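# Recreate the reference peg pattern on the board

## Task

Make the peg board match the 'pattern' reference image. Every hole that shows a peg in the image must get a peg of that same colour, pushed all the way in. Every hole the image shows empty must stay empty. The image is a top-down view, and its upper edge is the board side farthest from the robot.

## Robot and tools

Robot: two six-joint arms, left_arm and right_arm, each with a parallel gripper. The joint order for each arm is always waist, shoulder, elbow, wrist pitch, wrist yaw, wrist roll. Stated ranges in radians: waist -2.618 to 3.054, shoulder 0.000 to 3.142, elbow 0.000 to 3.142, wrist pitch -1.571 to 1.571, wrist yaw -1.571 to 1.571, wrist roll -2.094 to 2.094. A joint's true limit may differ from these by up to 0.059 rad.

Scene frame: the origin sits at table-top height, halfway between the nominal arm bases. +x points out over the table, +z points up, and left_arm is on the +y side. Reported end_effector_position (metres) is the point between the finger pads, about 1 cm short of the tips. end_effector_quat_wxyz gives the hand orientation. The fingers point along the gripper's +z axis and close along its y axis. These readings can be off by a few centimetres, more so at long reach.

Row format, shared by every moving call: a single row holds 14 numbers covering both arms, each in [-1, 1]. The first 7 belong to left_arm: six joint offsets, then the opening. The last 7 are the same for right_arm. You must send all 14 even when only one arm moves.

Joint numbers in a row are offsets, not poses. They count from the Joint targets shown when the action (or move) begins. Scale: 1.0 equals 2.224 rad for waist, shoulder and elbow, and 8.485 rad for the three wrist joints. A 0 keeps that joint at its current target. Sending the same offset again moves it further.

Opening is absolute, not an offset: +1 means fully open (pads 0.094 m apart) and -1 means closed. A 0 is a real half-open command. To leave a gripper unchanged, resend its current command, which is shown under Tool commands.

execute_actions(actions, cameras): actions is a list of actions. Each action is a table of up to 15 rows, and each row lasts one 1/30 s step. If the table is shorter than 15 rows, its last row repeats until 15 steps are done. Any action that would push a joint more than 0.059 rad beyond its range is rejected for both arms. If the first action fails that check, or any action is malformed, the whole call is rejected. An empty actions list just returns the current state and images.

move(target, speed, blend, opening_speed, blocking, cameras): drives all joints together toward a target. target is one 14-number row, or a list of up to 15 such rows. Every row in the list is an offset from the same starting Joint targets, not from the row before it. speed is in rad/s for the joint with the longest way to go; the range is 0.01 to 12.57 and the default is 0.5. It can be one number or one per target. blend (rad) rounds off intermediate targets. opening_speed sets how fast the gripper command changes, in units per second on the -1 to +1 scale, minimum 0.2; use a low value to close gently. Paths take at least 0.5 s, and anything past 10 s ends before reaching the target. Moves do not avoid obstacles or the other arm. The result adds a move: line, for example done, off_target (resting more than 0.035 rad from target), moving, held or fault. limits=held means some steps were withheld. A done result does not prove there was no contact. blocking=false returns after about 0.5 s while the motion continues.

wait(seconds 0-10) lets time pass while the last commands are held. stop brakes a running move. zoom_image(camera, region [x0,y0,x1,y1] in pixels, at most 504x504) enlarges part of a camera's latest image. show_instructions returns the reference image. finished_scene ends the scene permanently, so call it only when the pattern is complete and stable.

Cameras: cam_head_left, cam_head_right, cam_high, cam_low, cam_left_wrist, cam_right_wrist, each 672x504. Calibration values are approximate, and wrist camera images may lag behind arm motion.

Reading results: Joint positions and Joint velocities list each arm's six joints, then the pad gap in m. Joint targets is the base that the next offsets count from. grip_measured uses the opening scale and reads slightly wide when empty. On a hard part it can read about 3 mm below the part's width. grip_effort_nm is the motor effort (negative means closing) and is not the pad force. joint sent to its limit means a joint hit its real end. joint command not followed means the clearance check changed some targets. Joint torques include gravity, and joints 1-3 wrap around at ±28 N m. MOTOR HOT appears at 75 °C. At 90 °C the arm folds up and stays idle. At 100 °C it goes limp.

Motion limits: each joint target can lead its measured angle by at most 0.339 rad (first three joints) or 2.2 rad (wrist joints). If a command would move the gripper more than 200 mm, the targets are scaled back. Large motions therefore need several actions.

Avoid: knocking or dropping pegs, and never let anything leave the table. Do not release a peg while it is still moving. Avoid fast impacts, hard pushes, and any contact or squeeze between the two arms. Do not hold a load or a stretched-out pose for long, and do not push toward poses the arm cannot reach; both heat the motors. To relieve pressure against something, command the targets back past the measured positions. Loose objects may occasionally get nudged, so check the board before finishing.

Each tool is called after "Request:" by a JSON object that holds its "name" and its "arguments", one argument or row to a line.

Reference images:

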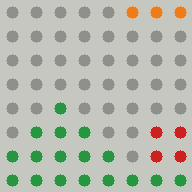

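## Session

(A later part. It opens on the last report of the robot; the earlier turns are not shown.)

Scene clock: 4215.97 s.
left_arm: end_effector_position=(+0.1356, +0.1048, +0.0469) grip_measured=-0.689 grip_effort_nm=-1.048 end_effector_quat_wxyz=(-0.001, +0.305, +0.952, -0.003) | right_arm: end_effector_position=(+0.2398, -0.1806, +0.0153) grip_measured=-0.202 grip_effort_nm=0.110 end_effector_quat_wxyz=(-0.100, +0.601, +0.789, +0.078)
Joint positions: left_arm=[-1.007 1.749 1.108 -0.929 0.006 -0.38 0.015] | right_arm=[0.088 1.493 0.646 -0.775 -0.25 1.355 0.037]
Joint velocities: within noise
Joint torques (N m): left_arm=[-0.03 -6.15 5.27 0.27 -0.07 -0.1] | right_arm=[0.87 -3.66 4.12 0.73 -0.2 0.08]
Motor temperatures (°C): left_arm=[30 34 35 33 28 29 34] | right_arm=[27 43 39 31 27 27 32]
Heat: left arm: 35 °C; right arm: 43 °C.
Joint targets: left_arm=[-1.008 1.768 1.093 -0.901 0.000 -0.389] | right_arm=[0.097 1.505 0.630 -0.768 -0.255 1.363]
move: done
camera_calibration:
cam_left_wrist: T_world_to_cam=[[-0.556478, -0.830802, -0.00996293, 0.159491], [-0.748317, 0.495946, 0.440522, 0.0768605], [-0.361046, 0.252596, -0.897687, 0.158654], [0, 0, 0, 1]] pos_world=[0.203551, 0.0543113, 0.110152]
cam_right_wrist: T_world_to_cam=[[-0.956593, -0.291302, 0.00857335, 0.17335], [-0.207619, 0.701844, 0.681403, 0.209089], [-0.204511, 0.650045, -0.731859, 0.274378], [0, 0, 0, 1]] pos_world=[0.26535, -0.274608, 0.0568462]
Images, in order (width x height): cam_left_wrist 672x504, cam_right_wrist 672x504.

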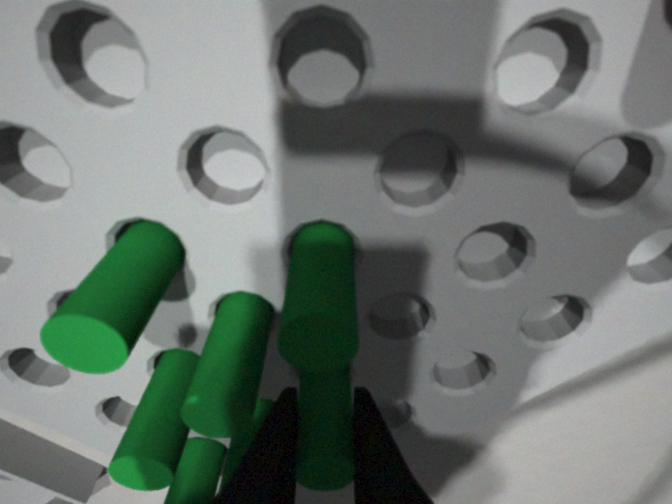

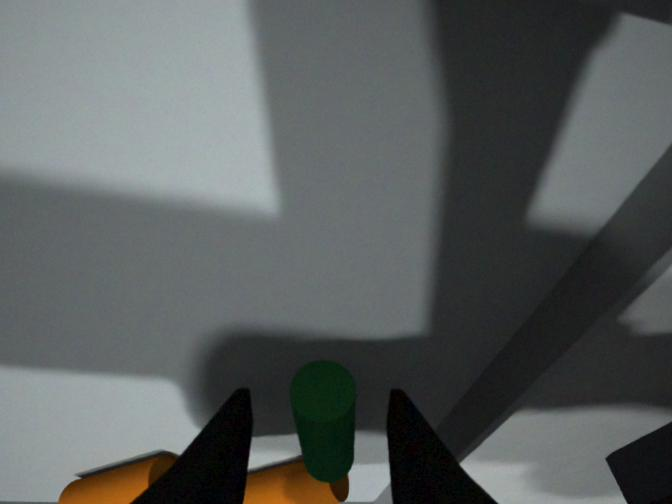

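Request:
{"name": "move", "arguments": {
  "target": [
    [0,0.0014,-0.003,0.0012,0,0,-0.9,0,0,0,0,0,0,-0.2],
    [0,0.0014,-0.003,0.0012,0,0,-0.5,0,0,0,0,0,0,-0.9],
    [0,-0.03,0.06,-0.0236,0,0,-0.5,0,-0.1124,0,-0.0247,0,0,-0.9],
    [0,-0.09,0.13,-0.055,0,0,-0.3,-0.2684,-0.0472,0.1214,0.1259,0.0301,-0.1606,-0.9],
    [0.4532,-0.3004,-0.0868,-0.0117,0,0.0458,-0.2,-0.2684,-0.0472,0.1214,0.1259,0.0301,-0.1606,-0.9]
  ],
  "speed": [0.1,0.3,0.3,0.8,0.9]
}}

Request:
{"name": "zoom_image", "arguments": {
  "camera": "cam_high",
  "region": [200, 360, 370, 504]
}}

Scene clock: 4234.33 s.
left_arm: end_effector_position=(+0.2146, +0.3571, +0.1461) grip_measured=-0.202 grip_effort_nm=0.061 end_effector_quat_wxyz=(+0.171, -0.005, +0.985, -0.003) | right_arm: end_effector_position=(+0.4440, -0.4632, +0.2646) grip_measured=-0.697 grip_effort_nm=-1.053 end_effector_quat_wxyz=(+0.593, +0.205, +0.763, -0.153)
Joint positions: left_arm=[-0.006 1.119 0.913 -1.021 0.003 -0.011 0.038] | right_arm=[-0.497 1.391 0.861 0.278 -0.011 0.008 0.014]
Joint velocities: within noise
Joint torques (N m): left_arm=[0.38 -4.36 6.65 0.83 -0.04 0.09] | right_arm=[-0.31 -5.61 11.99 2.67 0.09 -0.05]
Motor temperatures (°C): left_arm=[30 35 35 33 28 29 34] | right_arm=[27 43 40 32 27 27 32]
Heat: left arm: 35 °C; right arm: 43 °C.
Joint targets: left_arm=[0.000 1.100 0.900 -1.000 0.000 0.000] | right_arm=[-0.501 1.400 0.900 0.300 0.000 0.001]
move: off_target (right_arm); target 2's new numbers were sent with left_arm's wrist pitch 0.036 rad from that target; right_arm: the elbow is farthest, 0.039 rad from its target
camera_calibration:
cam_left_wrist: T_world_to_cam=[[0.0430037, -0.999073, 0.00185585, 0.343764], [-0.992864, -0.0425295, 0.111414, 0.26003], [-0.111232, -0.00663382, -0.993772, 0.265568], [0, 0, 0, 1]] pos_world=[0.27293, 0.356266, 0.234305]
cam_right_wrist: T_world_to_cam=[[-0.50445, -0.863258, 0.0177889, -0.18387], [-0.592439, 0.331061, -0.734448, 0.653693], [0.628129, -0.381031, -0.678431, -0.17922], [0, 0, 0, 1]] pos_world=[0.407094, -0.443428, 0.361787]

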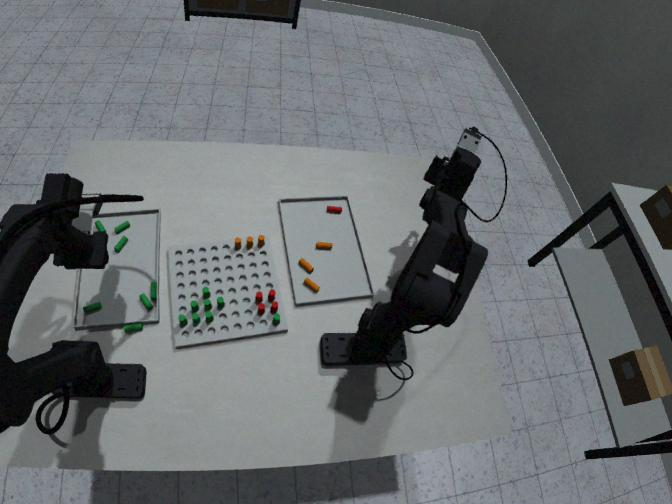

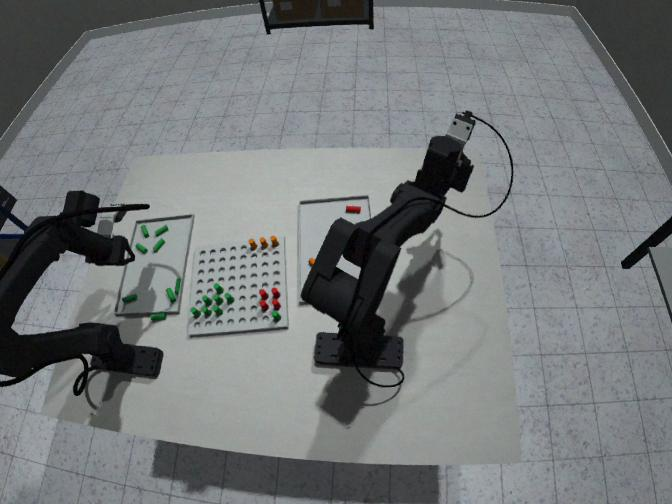

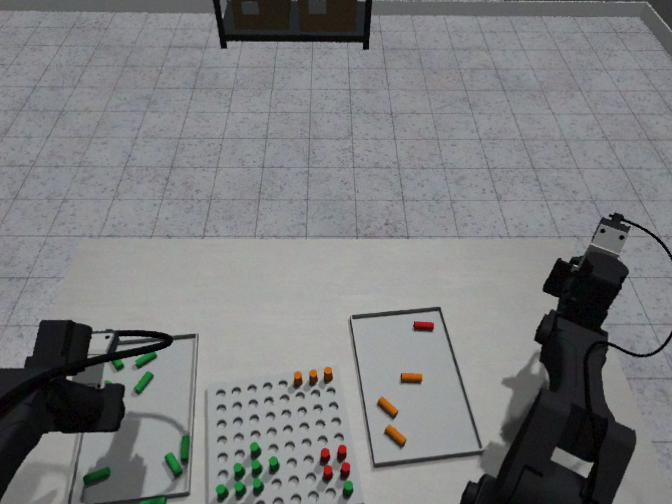

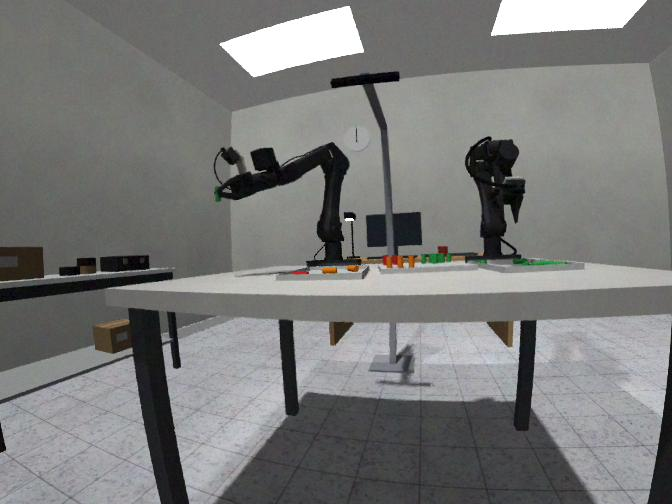

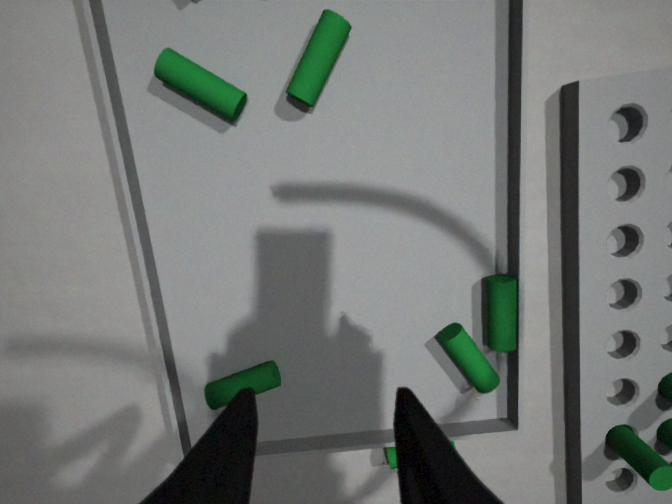

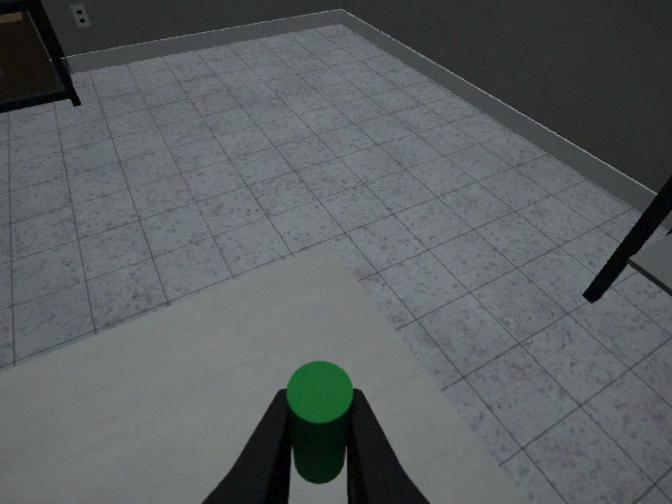

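Scaled by 2.965 from the camera's 672x504 image, which has a finer 960x720 frame.

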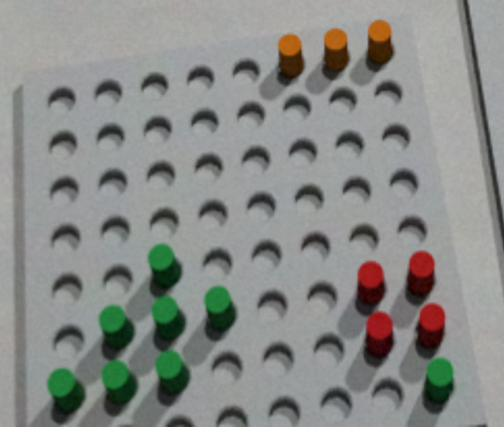

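Request:
{"name": "move", "arguments": {
  "target": [
    [-0.0157,0.1457,-0.0836,0.0041,-0.029,0.1429,-0.2,0,0.2968,-0.1664,0.1155,0,0,-0.9],
    [-0.0157,0.1457,-0.0836,0.0041,-0.029,0.1429,-0.2,0,0.3525,-0.1664,0.1301,0,0,-0.9]
  ],
  "speed": [0.7,0.2],
  "cameras": ["cam_left_wrist"]
}}

Scene clock: 4271.00 s.
left_arm: end_effector_position=(+0.1580, +0.3960, +0.0430) grip_measured=-0.201 grip_effort_nm=0.051 end_effector_quat_wxyz=(-0.106, +0.574, +0.809, +0.074) | right_arm: end_effector_position=(+0.4435, -0.4629, +0.0463) grip_measured=-0.697 grip_effort_nm=-1.048 end_effector_quat_wxyz=(+0.593, +0.205, +0.763, -0.153)
Joint positions: left_arm=[-0.029 1.414 0.725 -0.976 -0.242 1.199 0.038] | right_arm=[-0.497 2.171 0.538 1.38 -0.011 0.008 0.014]
Joint velocities: within noise
Joint torques (N m): left_arm=[-0.49 -3.25 5.33 -0.08 -0.18 0.15] | right_arm=[-0.31 -8.46 2.43 2.7 0.08 -0.05]
Motor temperatures (°C): left_arm=[30 33 35 34 28 29 33] | right_arm=[27 44 41 39 27 27 33]
Heat: left arm: 35 °C; right arm: 44 °C.
Joint targets: left_arm=[-0.035 1.424 0.714 -0.965 -0.247 1.213] | right_arm=[-0.501 2.185 0.530 1.404 0.000 0.001]
move: done
camera_calibration:
cam_left_wrist: T_world_to_cam=[[-0.934754, -0.354633, -0.0216984, 0.285611], [-0.281372, 0.701593, 0.654673, -0.213545], [-0.216946, 0.618063, -0.755601, -0.0839368], [0, 0, 0, 1]] pos_world=[0.18868, 0.302987, 0.0825767]
Images, in order (width x height): cam_left_wrist 672x504.

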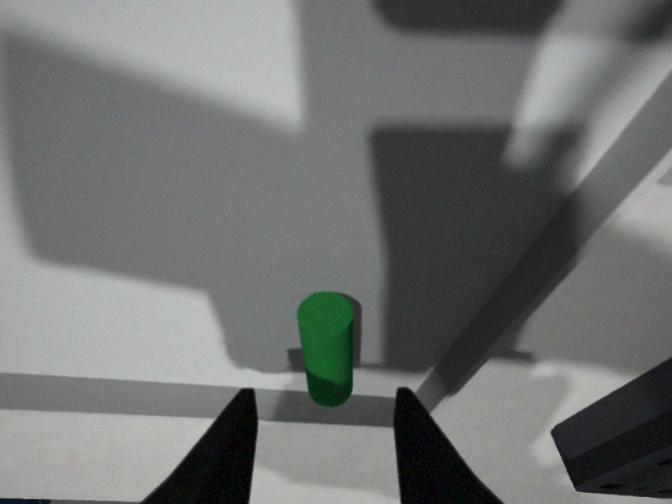

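Request:
{"name": "move", "arguments": {
  "target": [
    [-0.0315,-0.0189,-0.0171,-0.0025,0.0007,-0.007,-0.2,0,0,0,0,0,0,-0.3],
    [-0.0315,0.0306,-0.0171,0.0105,0.0007,-0.007,-0.2,0,0,0,0,0,0,0],
    [-0.0315,0.0306,-0.0171,0.0105,0.0007,-0.007,-0.2,0,-0.263,0.0764,-0.0771,0,0,0],
    [-0.0315,0.0306,-0.0171,0.0105,0.0007,-0.007,-0.2,0.0027,0.1151,0.7765,-0.3292,0,0,0]
  ],
  "speed": [0.2,0.15,0.7,1.2],
  "opening_speed": 1.5,
  "cameras": ["cam_left_wrist","cam_right_wrist"]
}}

Scene clock: 4295.73 s.
left_arm: end_effector_position=(+0.1616, +0.3829, +0.0227) grip_measured=-0.201 grip_effort_nm=0.056 end_effector_quat_wxyz=(-0.108, +0.586, +0.799, +0.076) | right_arm: end_effector_position=(+0.4554, -0.4698, +0.0745) grip_measured=-0.002 grip_effort_nm=0.115 end_effector_quat_wxyz=(-0.002, +0.264, +0.965, +0.006)
Joint positions: left_arm=[-0.1 1.481 0.688 -0.888 -0.242 1.159 0.038] | right_arm=[-0.497 2.421 2.221 -1.378 -0.011 0.007 0.047]
Joint velocities: within noise
Joint torques (N m): left_arm=[-0.4 -3.48 4.88 -0.07 -0.14 -0.06] | right_arm=[0.28 -13.71 10.35 0.59 0.09 -0.05]
Motor temperatures (°C): left_arm=[30 32 34 33 28 29 33] | right_arm=[27 46 40 40 27 27 33]
Heat: left arm: 34 °C; right arm: 46 °C.
Joint targets: left_arm=[-0.105 1.492 0.676 -0.876 -0.240 1.153] | right_arm=[-0.495 2.441 2.258 -1.389 0.000 0.001]
move: off_target (right_arm); right_arm: the elbow is farthest, 0.037 rad from its target
camera_calibration:
cam_left_wrist: T_world_to_cam=[[-0.945827, -0.324128, -0.0187779, 0.273885], [-0.255377, 0.707001, 0.659494, -0.196295], [-0.200485, 0.628562, -0.751475, -0.0971518], [0, 0, 0, 1]] pos_world=[0.189441, 0.28862, 0.061591]
cam_right_wrist: T_world_to_cam=[[-0.487631, -0.873025, 0.00660123, -0.191864], [-0.763674, 0.430192, 0.481391, 0.556935], [-0.423106, 0.2297, -0.876481, 0.462506], [0, 0, 0, 1]] pos_world=[0.527447, -0.513329, 0.138541]
Images, in order (width x height): cam_left_wrist 672x504, cam_right_wrist 672x504.

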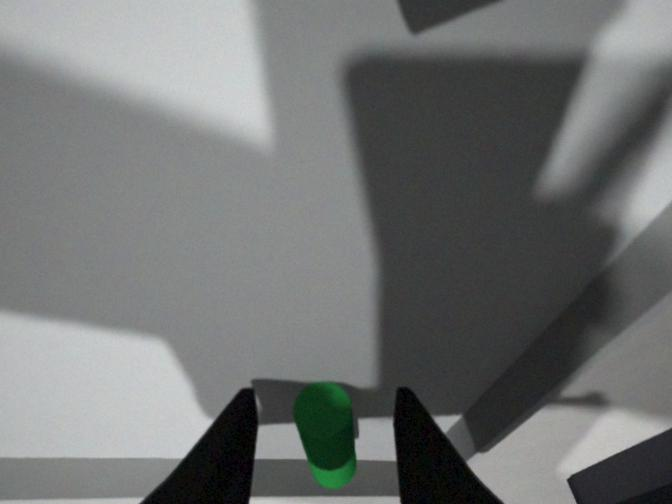

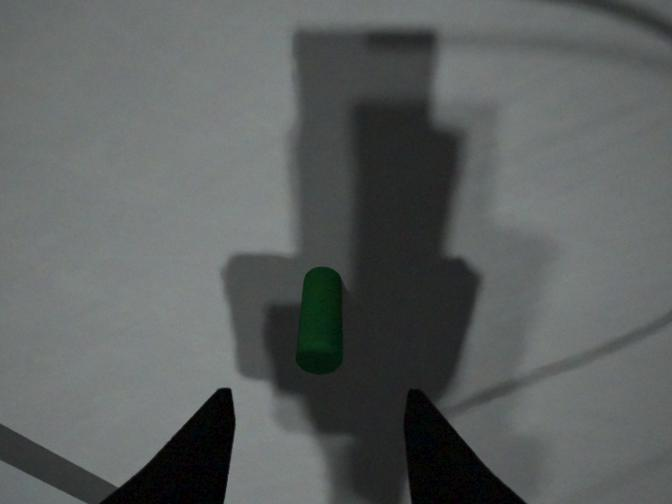

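Request:
{"name": "move", "arguments": {
  "target": [
    [0,0,0,0,0,0,-0.2,0,0.0013,-0.0764,0.017,0,0,0],
    [0,0,0,0,0,0,-0.9,0,0.0013,-0.0764,0.017,0,0,-0.9],
    [0,-0.1124,0,-0.0247,0,0,-0.9,0,-0.0994,-0.0665,-0.0079,0,0,-0.9],
    [-0.112,-0.0414,0.1007,0.1386,0.0283,-0.1359,-0.9,0.0877,-0.3782,-0.3408,-0.0095,0,0,-0.9]
  ],
  "speed": [0.25,0.3,0.4,0.9],
  "cameras": ["cam_left_wrist"]
}}

Scene clock: 4313.77 s.
left_arm: end_effector_position=(+0.4041, +0.2059, +0.2663) grip_measured=-0.707 grip_effort_nm=-1.048 end_effector_quat_wxyz=(+0.611, +0.135, +0.774, -0.097) | right_arm: end_effector_position=(+0.3168, -0.3274, +0.1851) grip_measured=-0.713 grip_effort_nm=-1.048 end_effector_quat_wxyz=(-0.005, +0.170, +0.985, +0.005)
Joint positions: left_arm=[-0.351 1.385 0.87 0.277 -0.014 0.012 0.014] | right_arm=[-0.305 1.629 1.513 -1.467 -0.009 0.006 0.013]
Joint velocities: within noise
Joint torques (N m): left_arm=[-0.23 -4.74 11.56 1.97 0.13 -0.13] | right_arm=[0.61 -10.45 5.27 0.67 0.07 -0.04]
Motor temperatures (°C): left_arm=[30 32 34 33 28 29 33] | right_arm=[27 48 41 35 27 27 32]
Heat: left arm: 34 °C; right arm: 48 °C.
Joint targets: left_arm=[-0.354 1.400 0.900 0.300 0.000 0.000] | right_arm=[-0.299 1.600 1.499 -1.470 0.000 0.001]
move: done
camera_calibration:
cam_left_wrist: T_world_to_cam=[[-0.306494, -0.951807, 0.0111968, 0.31328], [-0.610775, 0.187628, -0.769252, 0.461025], [0.730079, -0.24261, -0.638847, 0.0190987], [0, 0, 0, 1]] pos_world=[0.363658, 0.216314, 0.363338]
Images, in order (width x height): cam_left_wrist 672x504.

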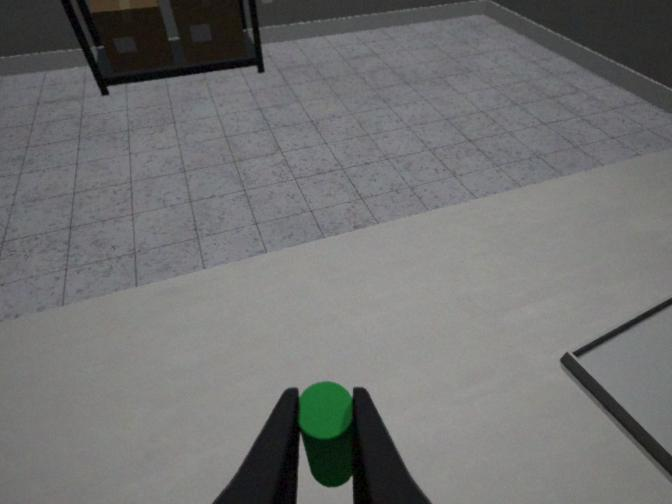

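Request:
{"name": "move", "arguments": {
  "target": [
    [0,0.2788,-0.1664,0.1049,0,0,-0.9,0.5621,-0.045,-0.112,0.0177,0,0.0236,-0.9],
    [0,0.3147,-0.1664,0.1143,0,0,-0.9,0.7163,-0.0315,-0.1808,0.0389,0,0.0345,-0.9],
    [0,0.3147,-0.1664,0.1143,0,0,-0.3,0.7163,0.0063,-0.2482,0.066,0,0.0345,-0.9],
    [0,0.3147,-0.1664,0.1143,0,0,0,0.7163,0.0063,-0.2482,0.066,0,0.0345,-0.9]
  ],
  "speed": [0.8,0.35,0.3,0.3],
  "opening_speed": 1.5,
  "cameras": ["cam_left_wrist","cam_right_wrist"]
}}

Request:
{"name": "zoom_image", "arguments": {
  "camera": "cam_right_wrist",
  "region": [230, 220, 430, 420]
}}

Scene clock: 4338.93 s.
left_arm: end_effector_position=(+0.4050, +0.2052, +0.0573) grip_measured=-0.001 grip_effort_nm=0.061 end_effector_quat_wxyz=(+0.601, +0.137, +0.782, -0.096) | right_arm: end_effector_position=(+0.1277, +0.0136, +0.0543) grip_measured=-0.713 grip_effort_nm=-1.048 end_effector_quat_wxyz=(+0.002, -0.468, +0.884, +0.004)
Joint positions: left_arm=[-0.351 2.079 0.541 1.276 -0.012 0.011 0.047] | right_arm=[1.29 1.606 0.959 -0.916 -0.003 0.287 0.013]
Joint velocities: within noise
Joint torques (N m): left_arm=[-0.24 -6.68 3 1.71 0.11 -0.14] | right_arm=[0.42 -6.2 5.11 0.83 0.01 0.08]
Motor temperatures (°C): left_arm=[30 33 35 38 28 29 34] | right_arm=[27 46 40 33 27 27 33]
Heat: left arm: 38 °C; right arm: 46 °C.
Joint targets: left_arm=[-0.354 2.100 0.530 1.269 0.000 0.000] | right_arm=[1.294 1.613 0.947 -0.909 0.000 0.294]
move: done
camera_calibration:
cam_left_wrist: T_world_to_cam=[[-0.307459, -0.951492, 0.0114916, 0.315687], [-0.627997, 0.193824, -0.753692, 0.305717], [0.714904, -0.238946, -0.657127, -0.108766], [0, 0, 0, 1]] pos_world=[0.366807, 0.215129, 0.155315]
cam_right_wrist: T_world_to_cam=[[0.840395, -0.541832, 0.0123876, -0.103893], [-0.48354, -0.739268, 0.468691, 0.0893188], [-0.244794, -0.399876, -0.883275, 0.181322], [0, 0, 0, 1]] pos_world=[0.174887, 0.0822443, 0.119581]
Images, in order (width x height): cam_left_wrist 672x504, cam_right_wrist 672x504.

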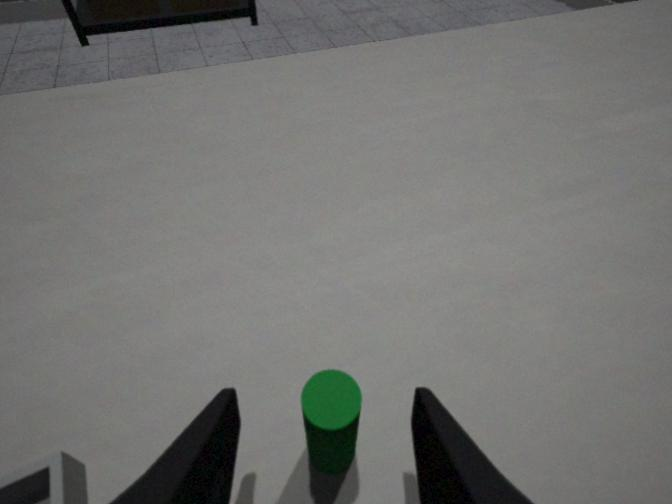

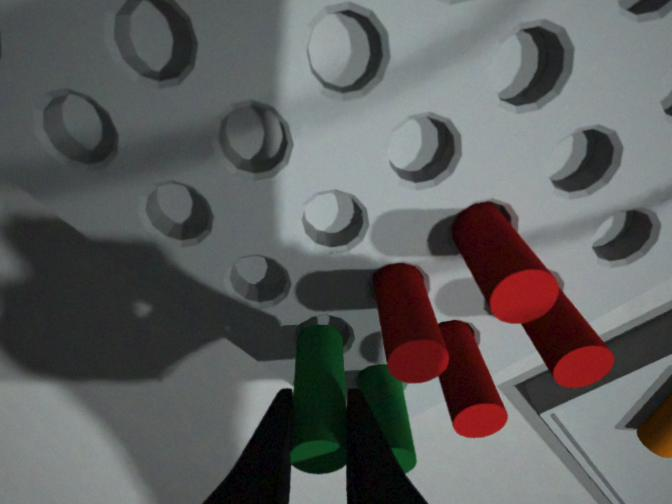

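Scaled by 2.520 from the camera's 672x504 image, which has a finer 960x720 frame.

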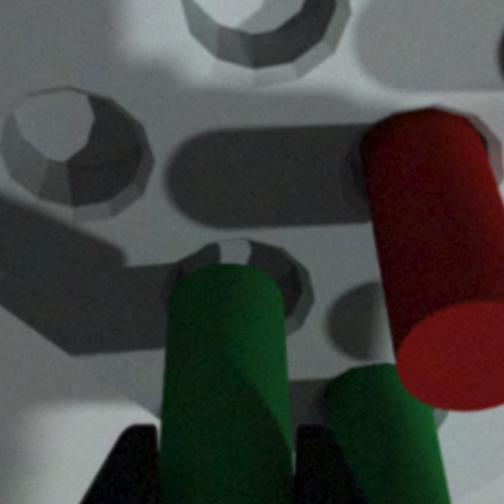

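Request:
{"name": "move", "arguments": {
  "target": [
    [0,-0.2248,0.0764,-0.0672,0,0,0,-0.0027,-0.002,-0.0021,0,0,0,-0.9],
    [0.0067,0.1628,0.8278,-0.3242,0,0,0,-0.0027,0.0083,-0.02,0.0074,0,0,-0.9]
  ],
  "speed": [0.5,1.0],
  "cameras": ["cam_left_wrist","cam_right_wrist"]
}}

Scene clock: 4361.67 s.
left_arm: end_effector_position=(+0.4205, +0.2022, +0.0952) grip_measured=-0.001 grip_effort_nm=0.061 end_effector_quat_wxyz=(+0.007, +0.173, +0.985, +0.005) | right_arm: end_effector_position=(+0.1277, +0.0138, +0.0437) grip_measured=-0.713 grip_effort_nm=-1.048 end_effector_quat_wxyz=(+0.005, -0.468, +0.884, +0.007)
Joint positions: left_arm=[-0.345 2.431 2.341 -1.469 -0.011 0.008 0.047] | right_arm=[1.29 1.616 0.924 -0.861 -0.003 0.287 0.013]
Joint velocities: within noise
Joint torques (N m): left_arm=[0.51 -11.1 9.94 -0.13 0.07 -0.1] | right_arm=[-0.16 -5.45 4.21 0.93 0.01 0.08]
Motor temperatures (°C): left_arm=[30 34 35 37 28 29 33] | right_arm=[27 45 39 32 27 27 33]
Heat: left arm: 37 °C; right arm: 45 °C.
Joint targets: left_arm=[-0.339 2.462 2.371 -1.481 0.000 0.000] | right_arm=[1.288 1.632 0.903 -0.847 0.000 0.293]
move: done
camera_calibration:
cam_left_wrist: T_world_to_cam=[[-0.312105, -0.949657, -0.027247, 0.322338], [-0.861873, 0.270956, 0.42867, 0.31482], [-0.399707, 0.157274, -0.90305, 0.316368], [0, 0, 0, 1]] pos_world=[0.498392, 0.171052, 0.159525]
cam_right_wrist: T_world_to_cam=[[0.840381, -0.541904, 0.0100282, -0.10363], [-0.484831, -0.743344, 0.460845, 0.0950234], [-0.24228, -0.392148, -0.887424, 0.171848], [0, 0, 0, 1]] pos_world=[0.174795, 0.0818672, 0.10975]
Images, in order (width x height): cam_left_wrist 672x504, cam_right_wrist 672x504.

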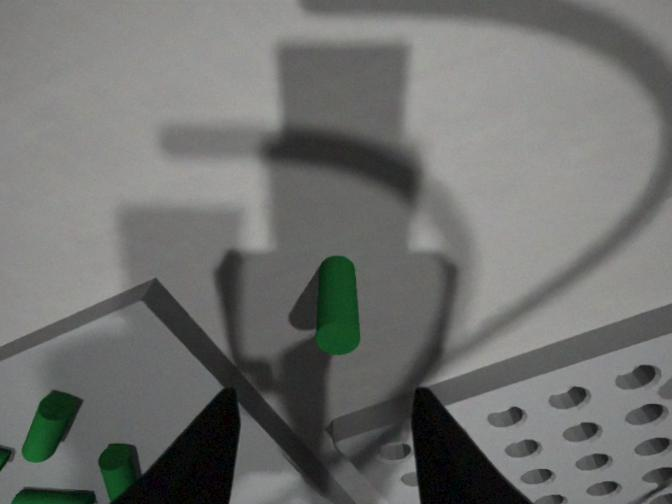

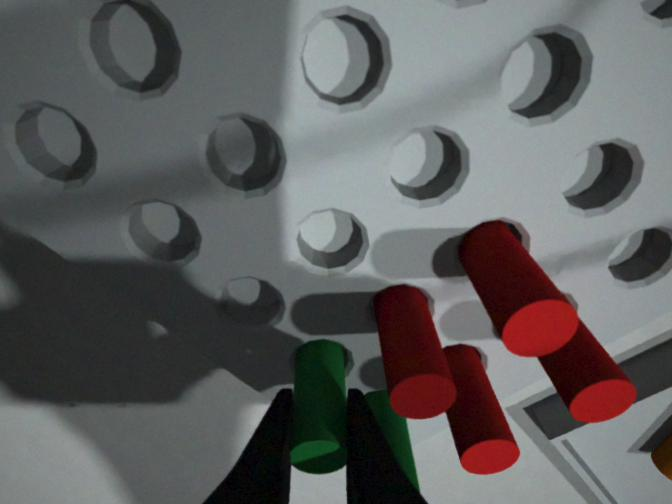

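Request:
{"name": "move", "arguments": {
  "target": [
    [-0.0033,0,0,0,0,0,0,0,0.0015,-0.0042,0.0016,0,0,-0.9],
    [-0.0033,0.0058,-0.0859,0.0232,0,0,0,0,0.0015,-0.0042,0.0016,0,0,-0.9]
  ],
  "speed": [0.1,0.25],
  "cameras": ["cam_left_wrist","cam_right_wrist"]
}}

Request:
{"name": "zoom_image", "arguments": {
  "camera": "cam_right_wrist",
  "region": [230, 220, 430, 420]
}}

Scene clock: 4374.57 s.
left_arm: end_effector_position=(+0.4251, +0.2006, +0.0501) grip_measured=-0.001 grip_effort_nm=0.066 end_effector_quat_wxyz=(+0.005, +0.173, +0.985, +0.005) | right_arm: end_effector_position=(+0.1278, +0.0139, +0.0434) grip_measured=-0.713 grip_effort_nm=-1.048 end_effector_quat_wxyz=(+0.005, -0.468, +0.884, +0.007)
Joint positions: left_arm=[-0.345 2.448 2.191 -1.305 -0.011 0.008 0.047] | right_arm=[1.29 1.616 0.922 -0.859 -0.003 0.287 0.013]
Joint velocities: within noise
Joint torques (N m): left_arm=[-0.08 -11.56 6.13 0.19 0.11 -0.12] | right_arm=[-0.16 -5.14 3.51 1.07 0.01 0.08]
Motor temperatures (°C): left_arm=[30 35 35 35 28 29 33] | right_arm=[27 44 39 32 27 27 34]
Heat: left arm: 35 °C; right arm: 44 °C.
Joint targets: left_arm=[-0.347 2.475 2.180 -1.285 0.000 0.000] | right_arm=[1.288 1.635 0.894 -0.833 0.000 0.293]
move: done
camera_calibration:
cam_left_wrist: T_world_to_cam=[[-0.31176, -0.949768, -0.0273175, 0.320932], [-0.860898, 0.270189, 0.431106, 0.338208], [-0.40207, 0.157919, -0.901888, 0.27849], [0, 0, 0, 1]] pos_world=[0.503188, 0.169453, 0.11413]
cam_right_wrist: T_world_to_cam=[[0.840367, -0.541929, 0.0097718, -0.103594], [-0.485006, -0.743804, 0.459919, 0.0953355], [-0.241975, -0.39124, -0.887907, 0.171505], [0, 0, 0, 1]] pos_world=[0.174795, 0.08187, 0.109447]
Images, in order (width x height): cam_left_wrist 672x504, cam_right_wrist 672x504.

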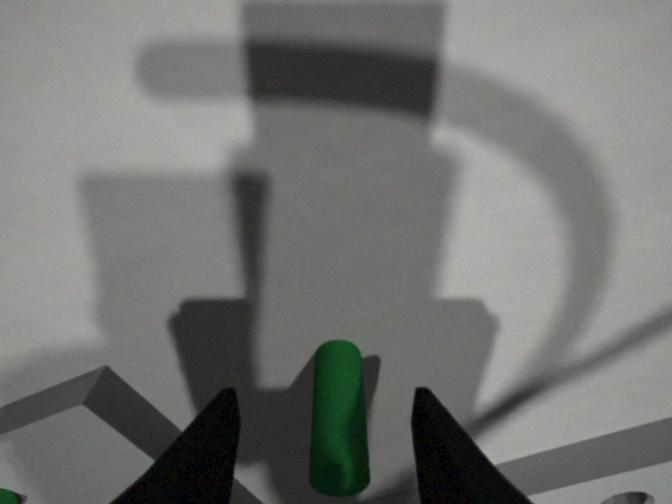

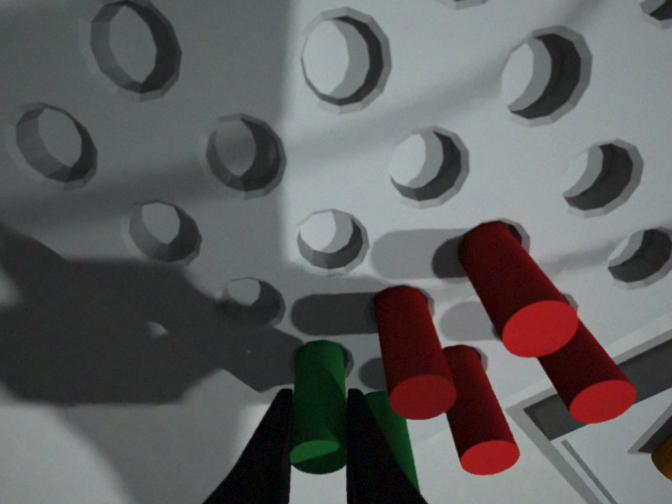

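Scaled by 2.520 from the camera's 672x504 image, which has a finer 960x720 frame.

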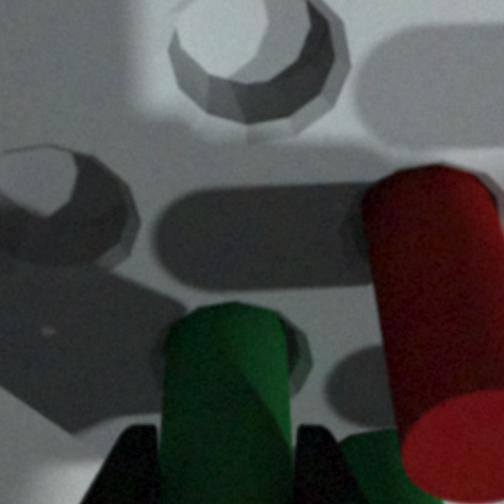

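Request:
{"name": "move", "arguments": {
  "target": [
    [-0.004,0,0,0,0,0,0,0,0,0,0,0,0,-0.9],
    [-0.004,0,0,0,0,0,-0.9,0,0,0,0,0,0,-0.5],
    [-0.004,-0.1012,0.0198,-0.0312,0,0,-0.9,0,-0.03,0.06,-0.0236,0,0,-0.5],
    [-0.0688,-0.371,-0.2833,-0.0218,0,0,-0.9,0,-0.09,0.13,-0.055,0,0,-0.5],
    [-0.0688,-0.371,-0.2833,-0.0218,0,0,-0.9,-0.5791,-0.2406,0.0027,-0.0197,0,-0.0345,-0.5]
  ],
  "speed": [0.1,0.3,0.3,0.7,0.9],
  "cameras": ["cam_high","cam_left_wrist"]
}}

Request:
{"name": "zoom_image", "arguments": {
  "camera": "cam_high",
  "region": [200, 360, 370, 504]
}}

Scene clock: 4392.80 s.
left_arm: end_effector_position=(+0.2310, +0.2224, +0.1805) grip_measured=-0.713 grip_effort_nm=-1.048 end_effector_quat_wxyz=(-0.013, +0.247, +0.969, +0.008) | right_arm: end_effector_position=(+0.2916, -0.2410, +0.1516) grip_measured=-0.502 grip_effort_nm=0.110 end_effector_quat_wxyz=(+0.175, +0.015, +0.984, +0.000)
Joint positions: left_arm=[-0.497 1.674 1.562 -1.489 -0.009 0.008 0.014] | right_arm=[0.007 1.12 0.914 -1.013 -0.002 0.008 0.023]
Joint velocities: within noise
Joint torques (N m): left_arm=[-0.29 -9.43 5.78 0.13 0.11 -0.1] | right_arm=[-0.59 -4.74 5.93 1.54 0.01 -0.06]
Motor temperatures (°C): left_arm=[30 36 35 34 28 29 33] | right_arm=[27 44 39 32 27 27 33]
Heat: left arm: 36 °C; right arm: 44 °C.
Joint targets: left_arm=[-0.500 1.650 1.550 -1.470 0.000 0.000] | right_arm=[0.000 1.100 0.899 -1.000 0.000 0.001]
move: done
camera_calibration:
cam_left_wrist: T_world_to_cam=[[-0.451753, -0.89178, -0.0254622, 0.303747], [-0.794943, 0.389415, 0.465211, 0.0610886], [-0.40495, 0.230401, -0.884834, 0.2962], [0, 0, 0, 1]] pos_world=[0.305727, 0.178842, 0.241403]
Images, in order (width x height): cam_high 672x504, cam_left_wrist 672x504.

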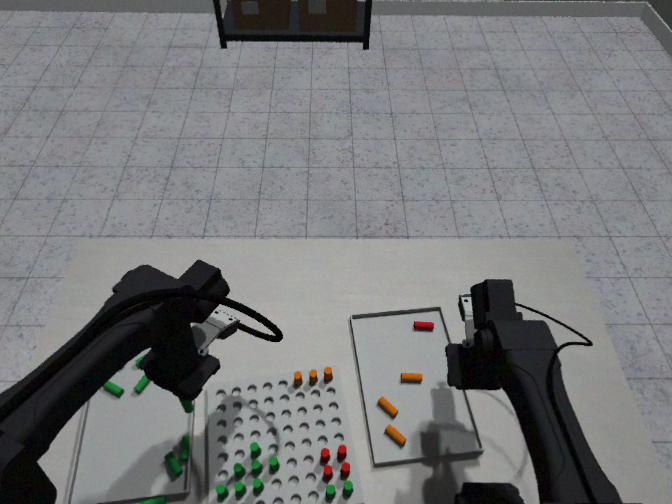

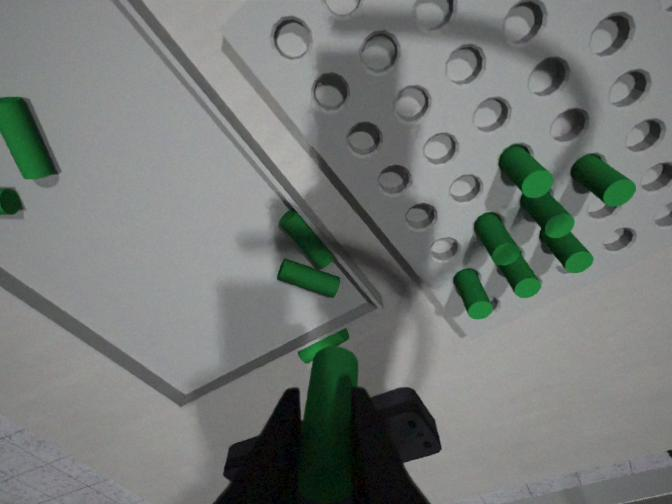

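Scaled by 2.965 from the camera's 672x504 image, which has a finer 960x720 frame.

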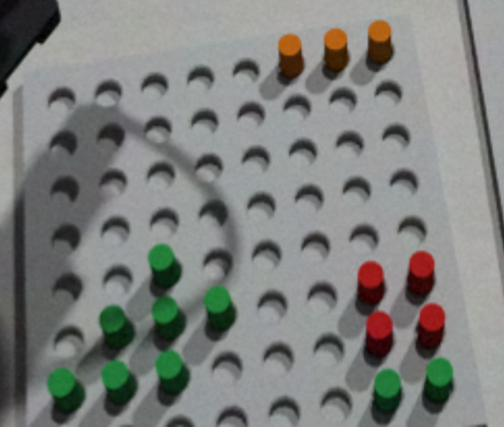

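Request:
{"name": "move", "arguments": {
  "target": [
    [-0.2473,0.0517,-0.0665,0.0306,0,-0.0508,-0.9,0,0,0,0,0,0,-0.5],
    [-0.2473,0.0877,-0.1317,0.0568,0,-0.0508,-0.9,0,0,0,0,0,0,-0.5]
  ],
  "speed": [0.7,0.25],
  "cameras": ["cam_left_wrist"]
}}

Request:
{"name": "zoom_image", "arguments": {
  "camera": "cam_left_wrist",
  "region": [230, 220, 430, 420]
}}

Scene clock: 4408.43 s.
left_arm: end_effector_position=(+0.1378, +0.0738, +0.0612) grip_measured=-0.713 grip_effort_nm=-1.048 end_effector_quat_wxyz=(+0.000, +0.309, +0.951, -0.001) | right_arm: end_effector_position=(+0.2918, -0.2411, +0.1517) grip_measured=-0.502 grip_effort_nm=0.110 end_effector_quat_wxyz=(+0.175, +0.014, +0.984, +0.000)
Joint positions: left_arm=[-1.055 1.828 1.267 -1.008 0.001 -0.422 0.014] | right_arm=[0.007 1.12 0.914 -1.012 -0.002 0.007 0.023]
Joint velocities: within noise
Joint torques (N m): left_arm=[0.49 -7.3 5.83 0.18 0 -0.11] | right_arm=[-0.62 -4.75 5.91 1.52 0 -0.05]
Motor temperatures (°C): left_arm=[30 35 34 34 28 29 33] | right_arm=[27 43 40 32 27 27 33]
Heat: left arm: 35 °C; right arm: 43 °C.
Joint targets: left_arm=[-1.050 1.845 1.257 -0.988 0.000 -0.431] | right_arm=[0.000 1.100 0.899 -1.000 0.000 0.001]
move: done
camera_calibration:
cam_left_wrist: T_world_to_cam=[[-0.562082, -0.826951, -0.0146708, 0.135857], [-0.74693, 0.499914, 0.438385, 0.0873322], [-0.355189, 0.257366, -0.898668, 0.178975], [0, 0, 0, 1]] pos_world=[0.205164, 0.0226263, 0.124547]
Images, in order (width x height): cam_left_wrist 672x504.

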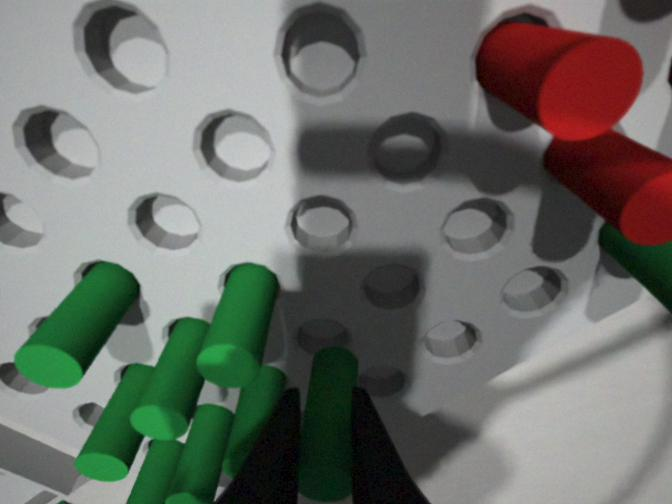

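Scaled by 2.520 from the camera's 672x504 image, which has a finer 960x720 frame.

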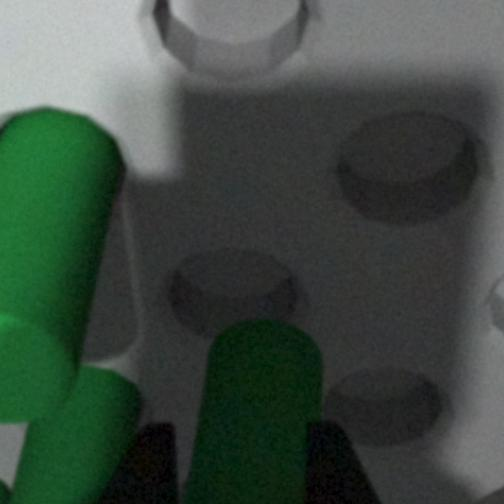

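Request:
{"name": "move", "arguments": {
  "target": [
    [0,-0.036,0.0652,-0.0262,0,0,-0.9,0,0,0,0,0,0,-0.5],
    [0.2473,-0.0877,0.1317,-0.0568,0,0.0508,-0.9,0,0,0,0,0,0,-0.5],
    [0.3143,0.1821,0.4348,-0.0662,0,0.0508,-0.9,0,0,0,0,0,0,-0.5],
    [0.3143,0.2833,0.415,-0.0349,0,0.0508,-0.9,0,0,0,0,0,0,-0.5]
  ],
  "speed": [0.4,0.7,0.8,0.1],
  "cameras": ["cam_left_wrist"]
}}

Scene clock: 4431.97 s.
left_arm: end_effector_position=(+0.4240, +0.1964, +0.0506) grip_measured=-0.713 grip_effort_nm=-1.038 end_effector_quat_wxyz=(+0.005, +0.166, +0.986, -0.001) | right_arm: end_effector_position=(+0.2918, -0.2411, +0.1517) grip_measured=-0.502 grip_effort_nm=0.110 end_effector_quat_wxyz=(+0.175, +0.014, +0.984, +0.000)
Joint positions: left_arm=[-0.35 2.447 2.191 -1.304 0 -0.01 0.014] | right_arm=[0.007 1.12 0.914 -1.012 -0.002 0.007 0.023]
Joint velocities: within noise
Joint torques (N m): left_arm=[-0.08 -11.58 6.12 0.21 -0.01 0.11] | right_arm=[-0.64 -4.74 5.93 1.53 0 -0.05]
Motor temperatures (°C): left_arm=[30 36 35 33 28 29 34] | right_arm=[27 43 40 32 27 27 32]
Heat: left arm: 36 °C; right arm: 43 °C.
Joint targets: left_arm=[-0.351 2.475 2.180 -1.284 0.000 0.000] | right_arm=[0.000 1.100 0.899 -1.000 0.000 0.001]
move: done
camera_calibration:
cam_left_wrist: T_world_to_cam=[[-0.298803, -0.954193, -0.0152618, 0.311411], [-0.863781, 0.263622, 0.429401, 0.340801], [-0.405708, 0.141489, -0.902985, 0.284076], [0, 0, 0, 1]] pos_world=[0.50268, 0.16711, 0.114928]
Images, in order (width x height): cam_left_wrist 672x504.

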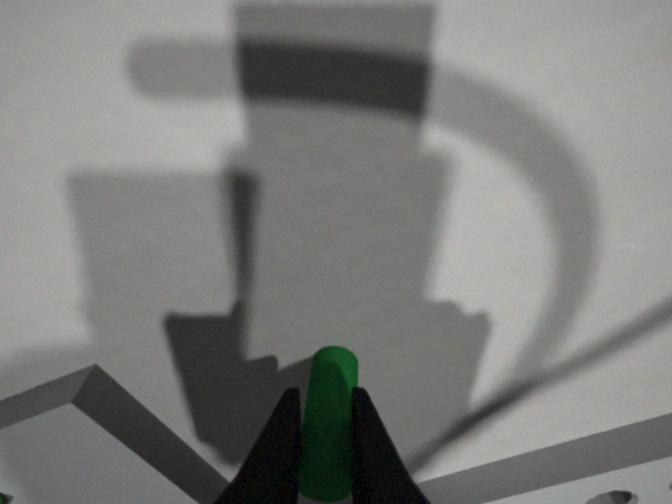

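Request:
{"name": "move", "arguments": {
  "target": [
    [0,0,0,0,0,0,-0.5,0,0,0,0,0,0,-0.5],
    [0,0,0,0,0,0,0,0,0,0,0,0,0,-0.5],
    [0,-0.0058,0.0859,-0.0232,0,0,0,0,0,0,0,0,0,-0.5]
  ],
  "speed": [0.3,0.3,0.3],
  "opening_speed": 0.8,
  "cameras": ["cam_left_wrist"]
}}

Scene clock: 4439.90 s.
left_arm: end_effector_position=(+0.4194, +0.1981, +0.0893) grip_measured=-0.001 grip_effort_nm=0.056 end_effector_quat_wxyz=(+0.000, +0.166, +0.986, +0.000) | right_arm: end_effector_position=(+0.2918, -0.2411, +0.1517) grip_measured=-0.502 grip_effort_nm=0.110 end_effector_quat_wxyz=(+0.175, +0.014, +0.984, +0.000)
Joint positions: left_arm=[-0.35 2.447 2.345 -1.468 0 -0.01 0.047] | right_arm=[0.007 1.12 0.914 -1.012 -0.002 0.007 0.023]
Joint velocities: within noise
Joint torques (N m): left_arm=[-0.03 -12.6 9.62 -0.18 0.01 0.09] | right_arm=[-0.61 -4.74 5.91 1.52 0 -0.05]
Motor temperatures (°C): left_arm=[30 36 35 33 28 29 34] | right_arm=[27 42 40 32 27 27 32]
Heat: left arm: 36 °C; right arm: 42 °C.
Joint targets: left_arm=[-0.351 2.462 2.371 -1.481 0.000 0.000] | right_arm=[0.000 1.100 0.899 -1.000 0.000 0.001]
move: done
camera_calibration:
cam_left_wrist: T_world_to_cam=[[-0.299364, -0.954011, -0.0156405, 0.312406], [-0.859482, 0.262511, 0.43861, 0.317319], [-0.414333, 0.144747, -0.898541, 0.31934], [0, 0, 0, 1]] pos_world=[0.498566, 0.168516, 0.152647]
Images, in order (width x height): cam_left_wrist 672x504.

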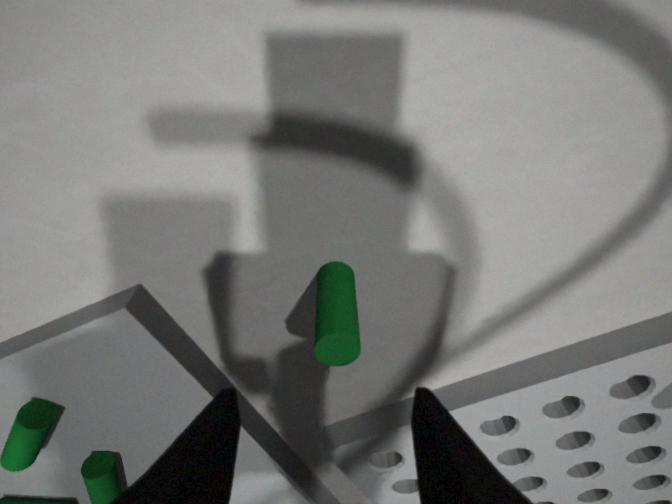

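Request:
{"name": "move", "arguments": {
  "target": [
    [-0.005,-0.0064,-0.0121,0.0015,0,0,0,0,0,0,0,0,0,-0.5]
  ],
  "speed": [0.1],
  "cameras": ["cam_left_wrist"]
}}

Scene clock: 4448.00 s.
left_arm: end_effector_position=(+0.4181, +0.1954, +0.0893) grip_measured=-0.001 grip_effort_nm=0.061 end_effector_quat_wxyz=(+0.000, +0.169, +0.986, +0.000) | right_arm: end_effector_position=(+0.2918, -0.2411, +0.1517) grip_measured=-0.502 grip_effort_nm=0.105 end_effector_quat_wxyz=(+0.175, +0.014, +0.984, +0.000)
Joint positions: left_arm=[-0.356 2.447 2.345 -1.469 0 -0.01 0.047] | right_arm=[0.007 1.12 0.914 -1.012 -0.002 0.007 0.023]
Joint velocities: within noise
Joint torques (N m): left_arm=[-0.59 -13.83 6.99 -0.03 -0.02 0.11] | right_arm=[-0.61 -4.74 5.93 1.52 0 -0.05]
Motor temperatures (°C): left_arm=[30 37 36 33 28 29 33] | right_arm=[27 42 40 32 27 27 32]
Heat: left arm: 37 °C; right arm: 42 °C.
Joint targets: left_arm=[-0.362 2.448 2.344 -1.468 0.000 0.000] | right_arm=[0.000 1.100 0.899 -1.000 0.000 0.001]
move: done
camera_calibration:
cam_left_wrist: T_world_to_cam=[[-0.305187, -0.952162, -0.0157267, 0.311578], [-0.857388, 0.267548, 0.439663, 0.315047], [-0.414423, 0.147664, -0.898025, 0.318659], [0, 0, 0, 1]] pos_world=[0.497267, 0.165328, 0.15255]
Images, in order (width x height): cam_left_wrist 672x504.

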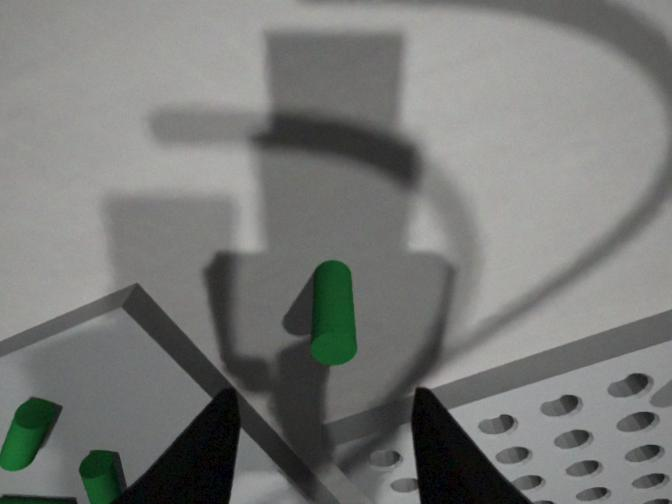

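Request:
{"name": "move", "arguments": {
  "target": [
    [-0.0045,-0.0105,-0.010,0.0015,0,0,0,0,0,0,0,0,0,-0.5]
  ],
  "speed": [0.1],
  "cameras": ["cam_left_wrist"]
}}

Scene clock: 4460.17 s.
left_arm: end_effector_position=(+0.4144, +0.1919, +0.0866) grip_measured=-0.001 grip_effort_nm=0.071 end_effector_quat_wxyz=(-0.005, +0.174, +0.985, +0.001) | right_arm: end_effector_position=(+0.2918, -0.2411, +0.1517) grip_measured=-0.502 grip_effort_nm=0.110 end_effector_quat_wxyz=(+0.175, +0.014, +0.984, +0.000)
Joint positions: left_arm=[-0.366 2.447 2.334 -1.469 0 -0.01 0.047] | right_arm=[0.007 1.12 0.914 -1.012 -0.002 0.007 0.023]
Joint velocities: within noise
Joint torques (N m): left_arm=[-0.44 -15.84 5.76 0.09 0.01 0.13] | right_arm=[-0.61 -4.75 5.91 1.53 0.01 -0.05]
Motor temperatures (°C): left_arm=[30 38 35 33 28 29 33] | right_arm=[27 42 40 32 27 27 32]
Heat: left arm: 38 °C; right arm: 42 °C.
Joint targets: left_arm=[-0.372 2.424 2.322 -1.455 0.000 0.000] | right_arm=[0.000 1.100 0.899 -1.001 0.000 0.001]
move: done
camera_calibration:
cam_left_wrist: T_world_to_cam=[[-0.314733, -0.949044, -0.0160843, 0.31039], [-0.850228, 0.274348, 0.449273, 0.308816], [-0.421967, 0.155076, -0.89325, 0.316619], [0, 0, 0, 1]] pos_world=[0.493857, 0.160751, 0.14907]
Images, in order (width x height): cam_left_wrist 672x504.

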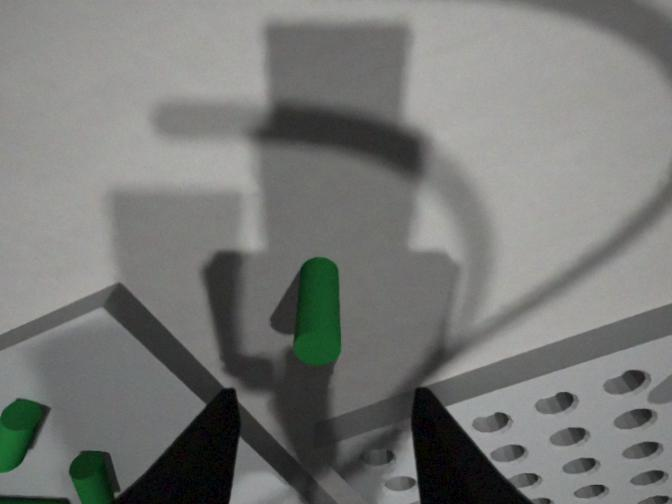

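Request:
{"name": "move", "arguments": {
  "target": [
    [0.0072,-0.0054,-0.0715,0.0206,0,0,0,0,0,0,0,0,0,-0.5]
  ],
  "speed": [0.2],
  "cameras": ["cam_left_wrist"]
}}

Scene clock: 4471.30 s.
left_arm: end_effector_position=(+0.4189, +0.1925, +0.0464) grip_measured=-0.001 grip_effort_nm=0.066 end_effector_quat_wxyz=(-0.001, +0.172, +0.985, +0.000) | right_arm: end_effector_position=(+0.2918, -0.2411, +0.1517) grip_measured=-0.502 grip_effort_nm=0.110 end_effector_quat_wxyz=(+0.175, +0.014, +0.984, +0.000)
Joint positions: left_arm=[-0.361 2.447 2.174 -1.301 0 -0.01 0.047] | right_arm=[0.007 1.12 0.914 -1.012 -0.002 0.007 0.023]
Joint velocities: within noise
Joint torques (N m): left_arm=[0.36 -17.13 6.09 0.15 0 0.11] | right_arm=[-0.64 -4.74 5.91 1.53 0 -0.04]
Motor temperatures (°C): left_arm=[30 39 35 33 28 29 33] | right_arm=[27 42 40 32 27 27 32]
Heat: left arm: 39 °C; right arm: 42 °C.
Joint targets: left_arm=[-0.356 2.412 2.163 -1.280 0.000 0.000] | right_arm=[0.000 1.100 0.899 -1.001 0.000 0.001]
move: done
camera_calibration:
cam_left_wrist: T_world_to_cam=[[-0.31026, -0.950521, -0.0157453, 0.310148], [-0.854992, 0.271761, 0.441741, 0.333398], [-0.415605, 0.150517, -0.897005, 0.280763], [0, 0, 0, 1]] pos_world=[0.497966, 0.161938, 0.109454]
Images, in order (width x height): cam_left_wrist 672x504.

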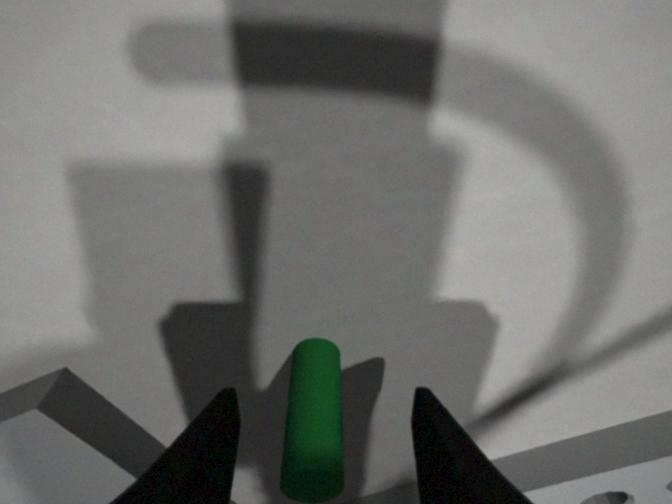

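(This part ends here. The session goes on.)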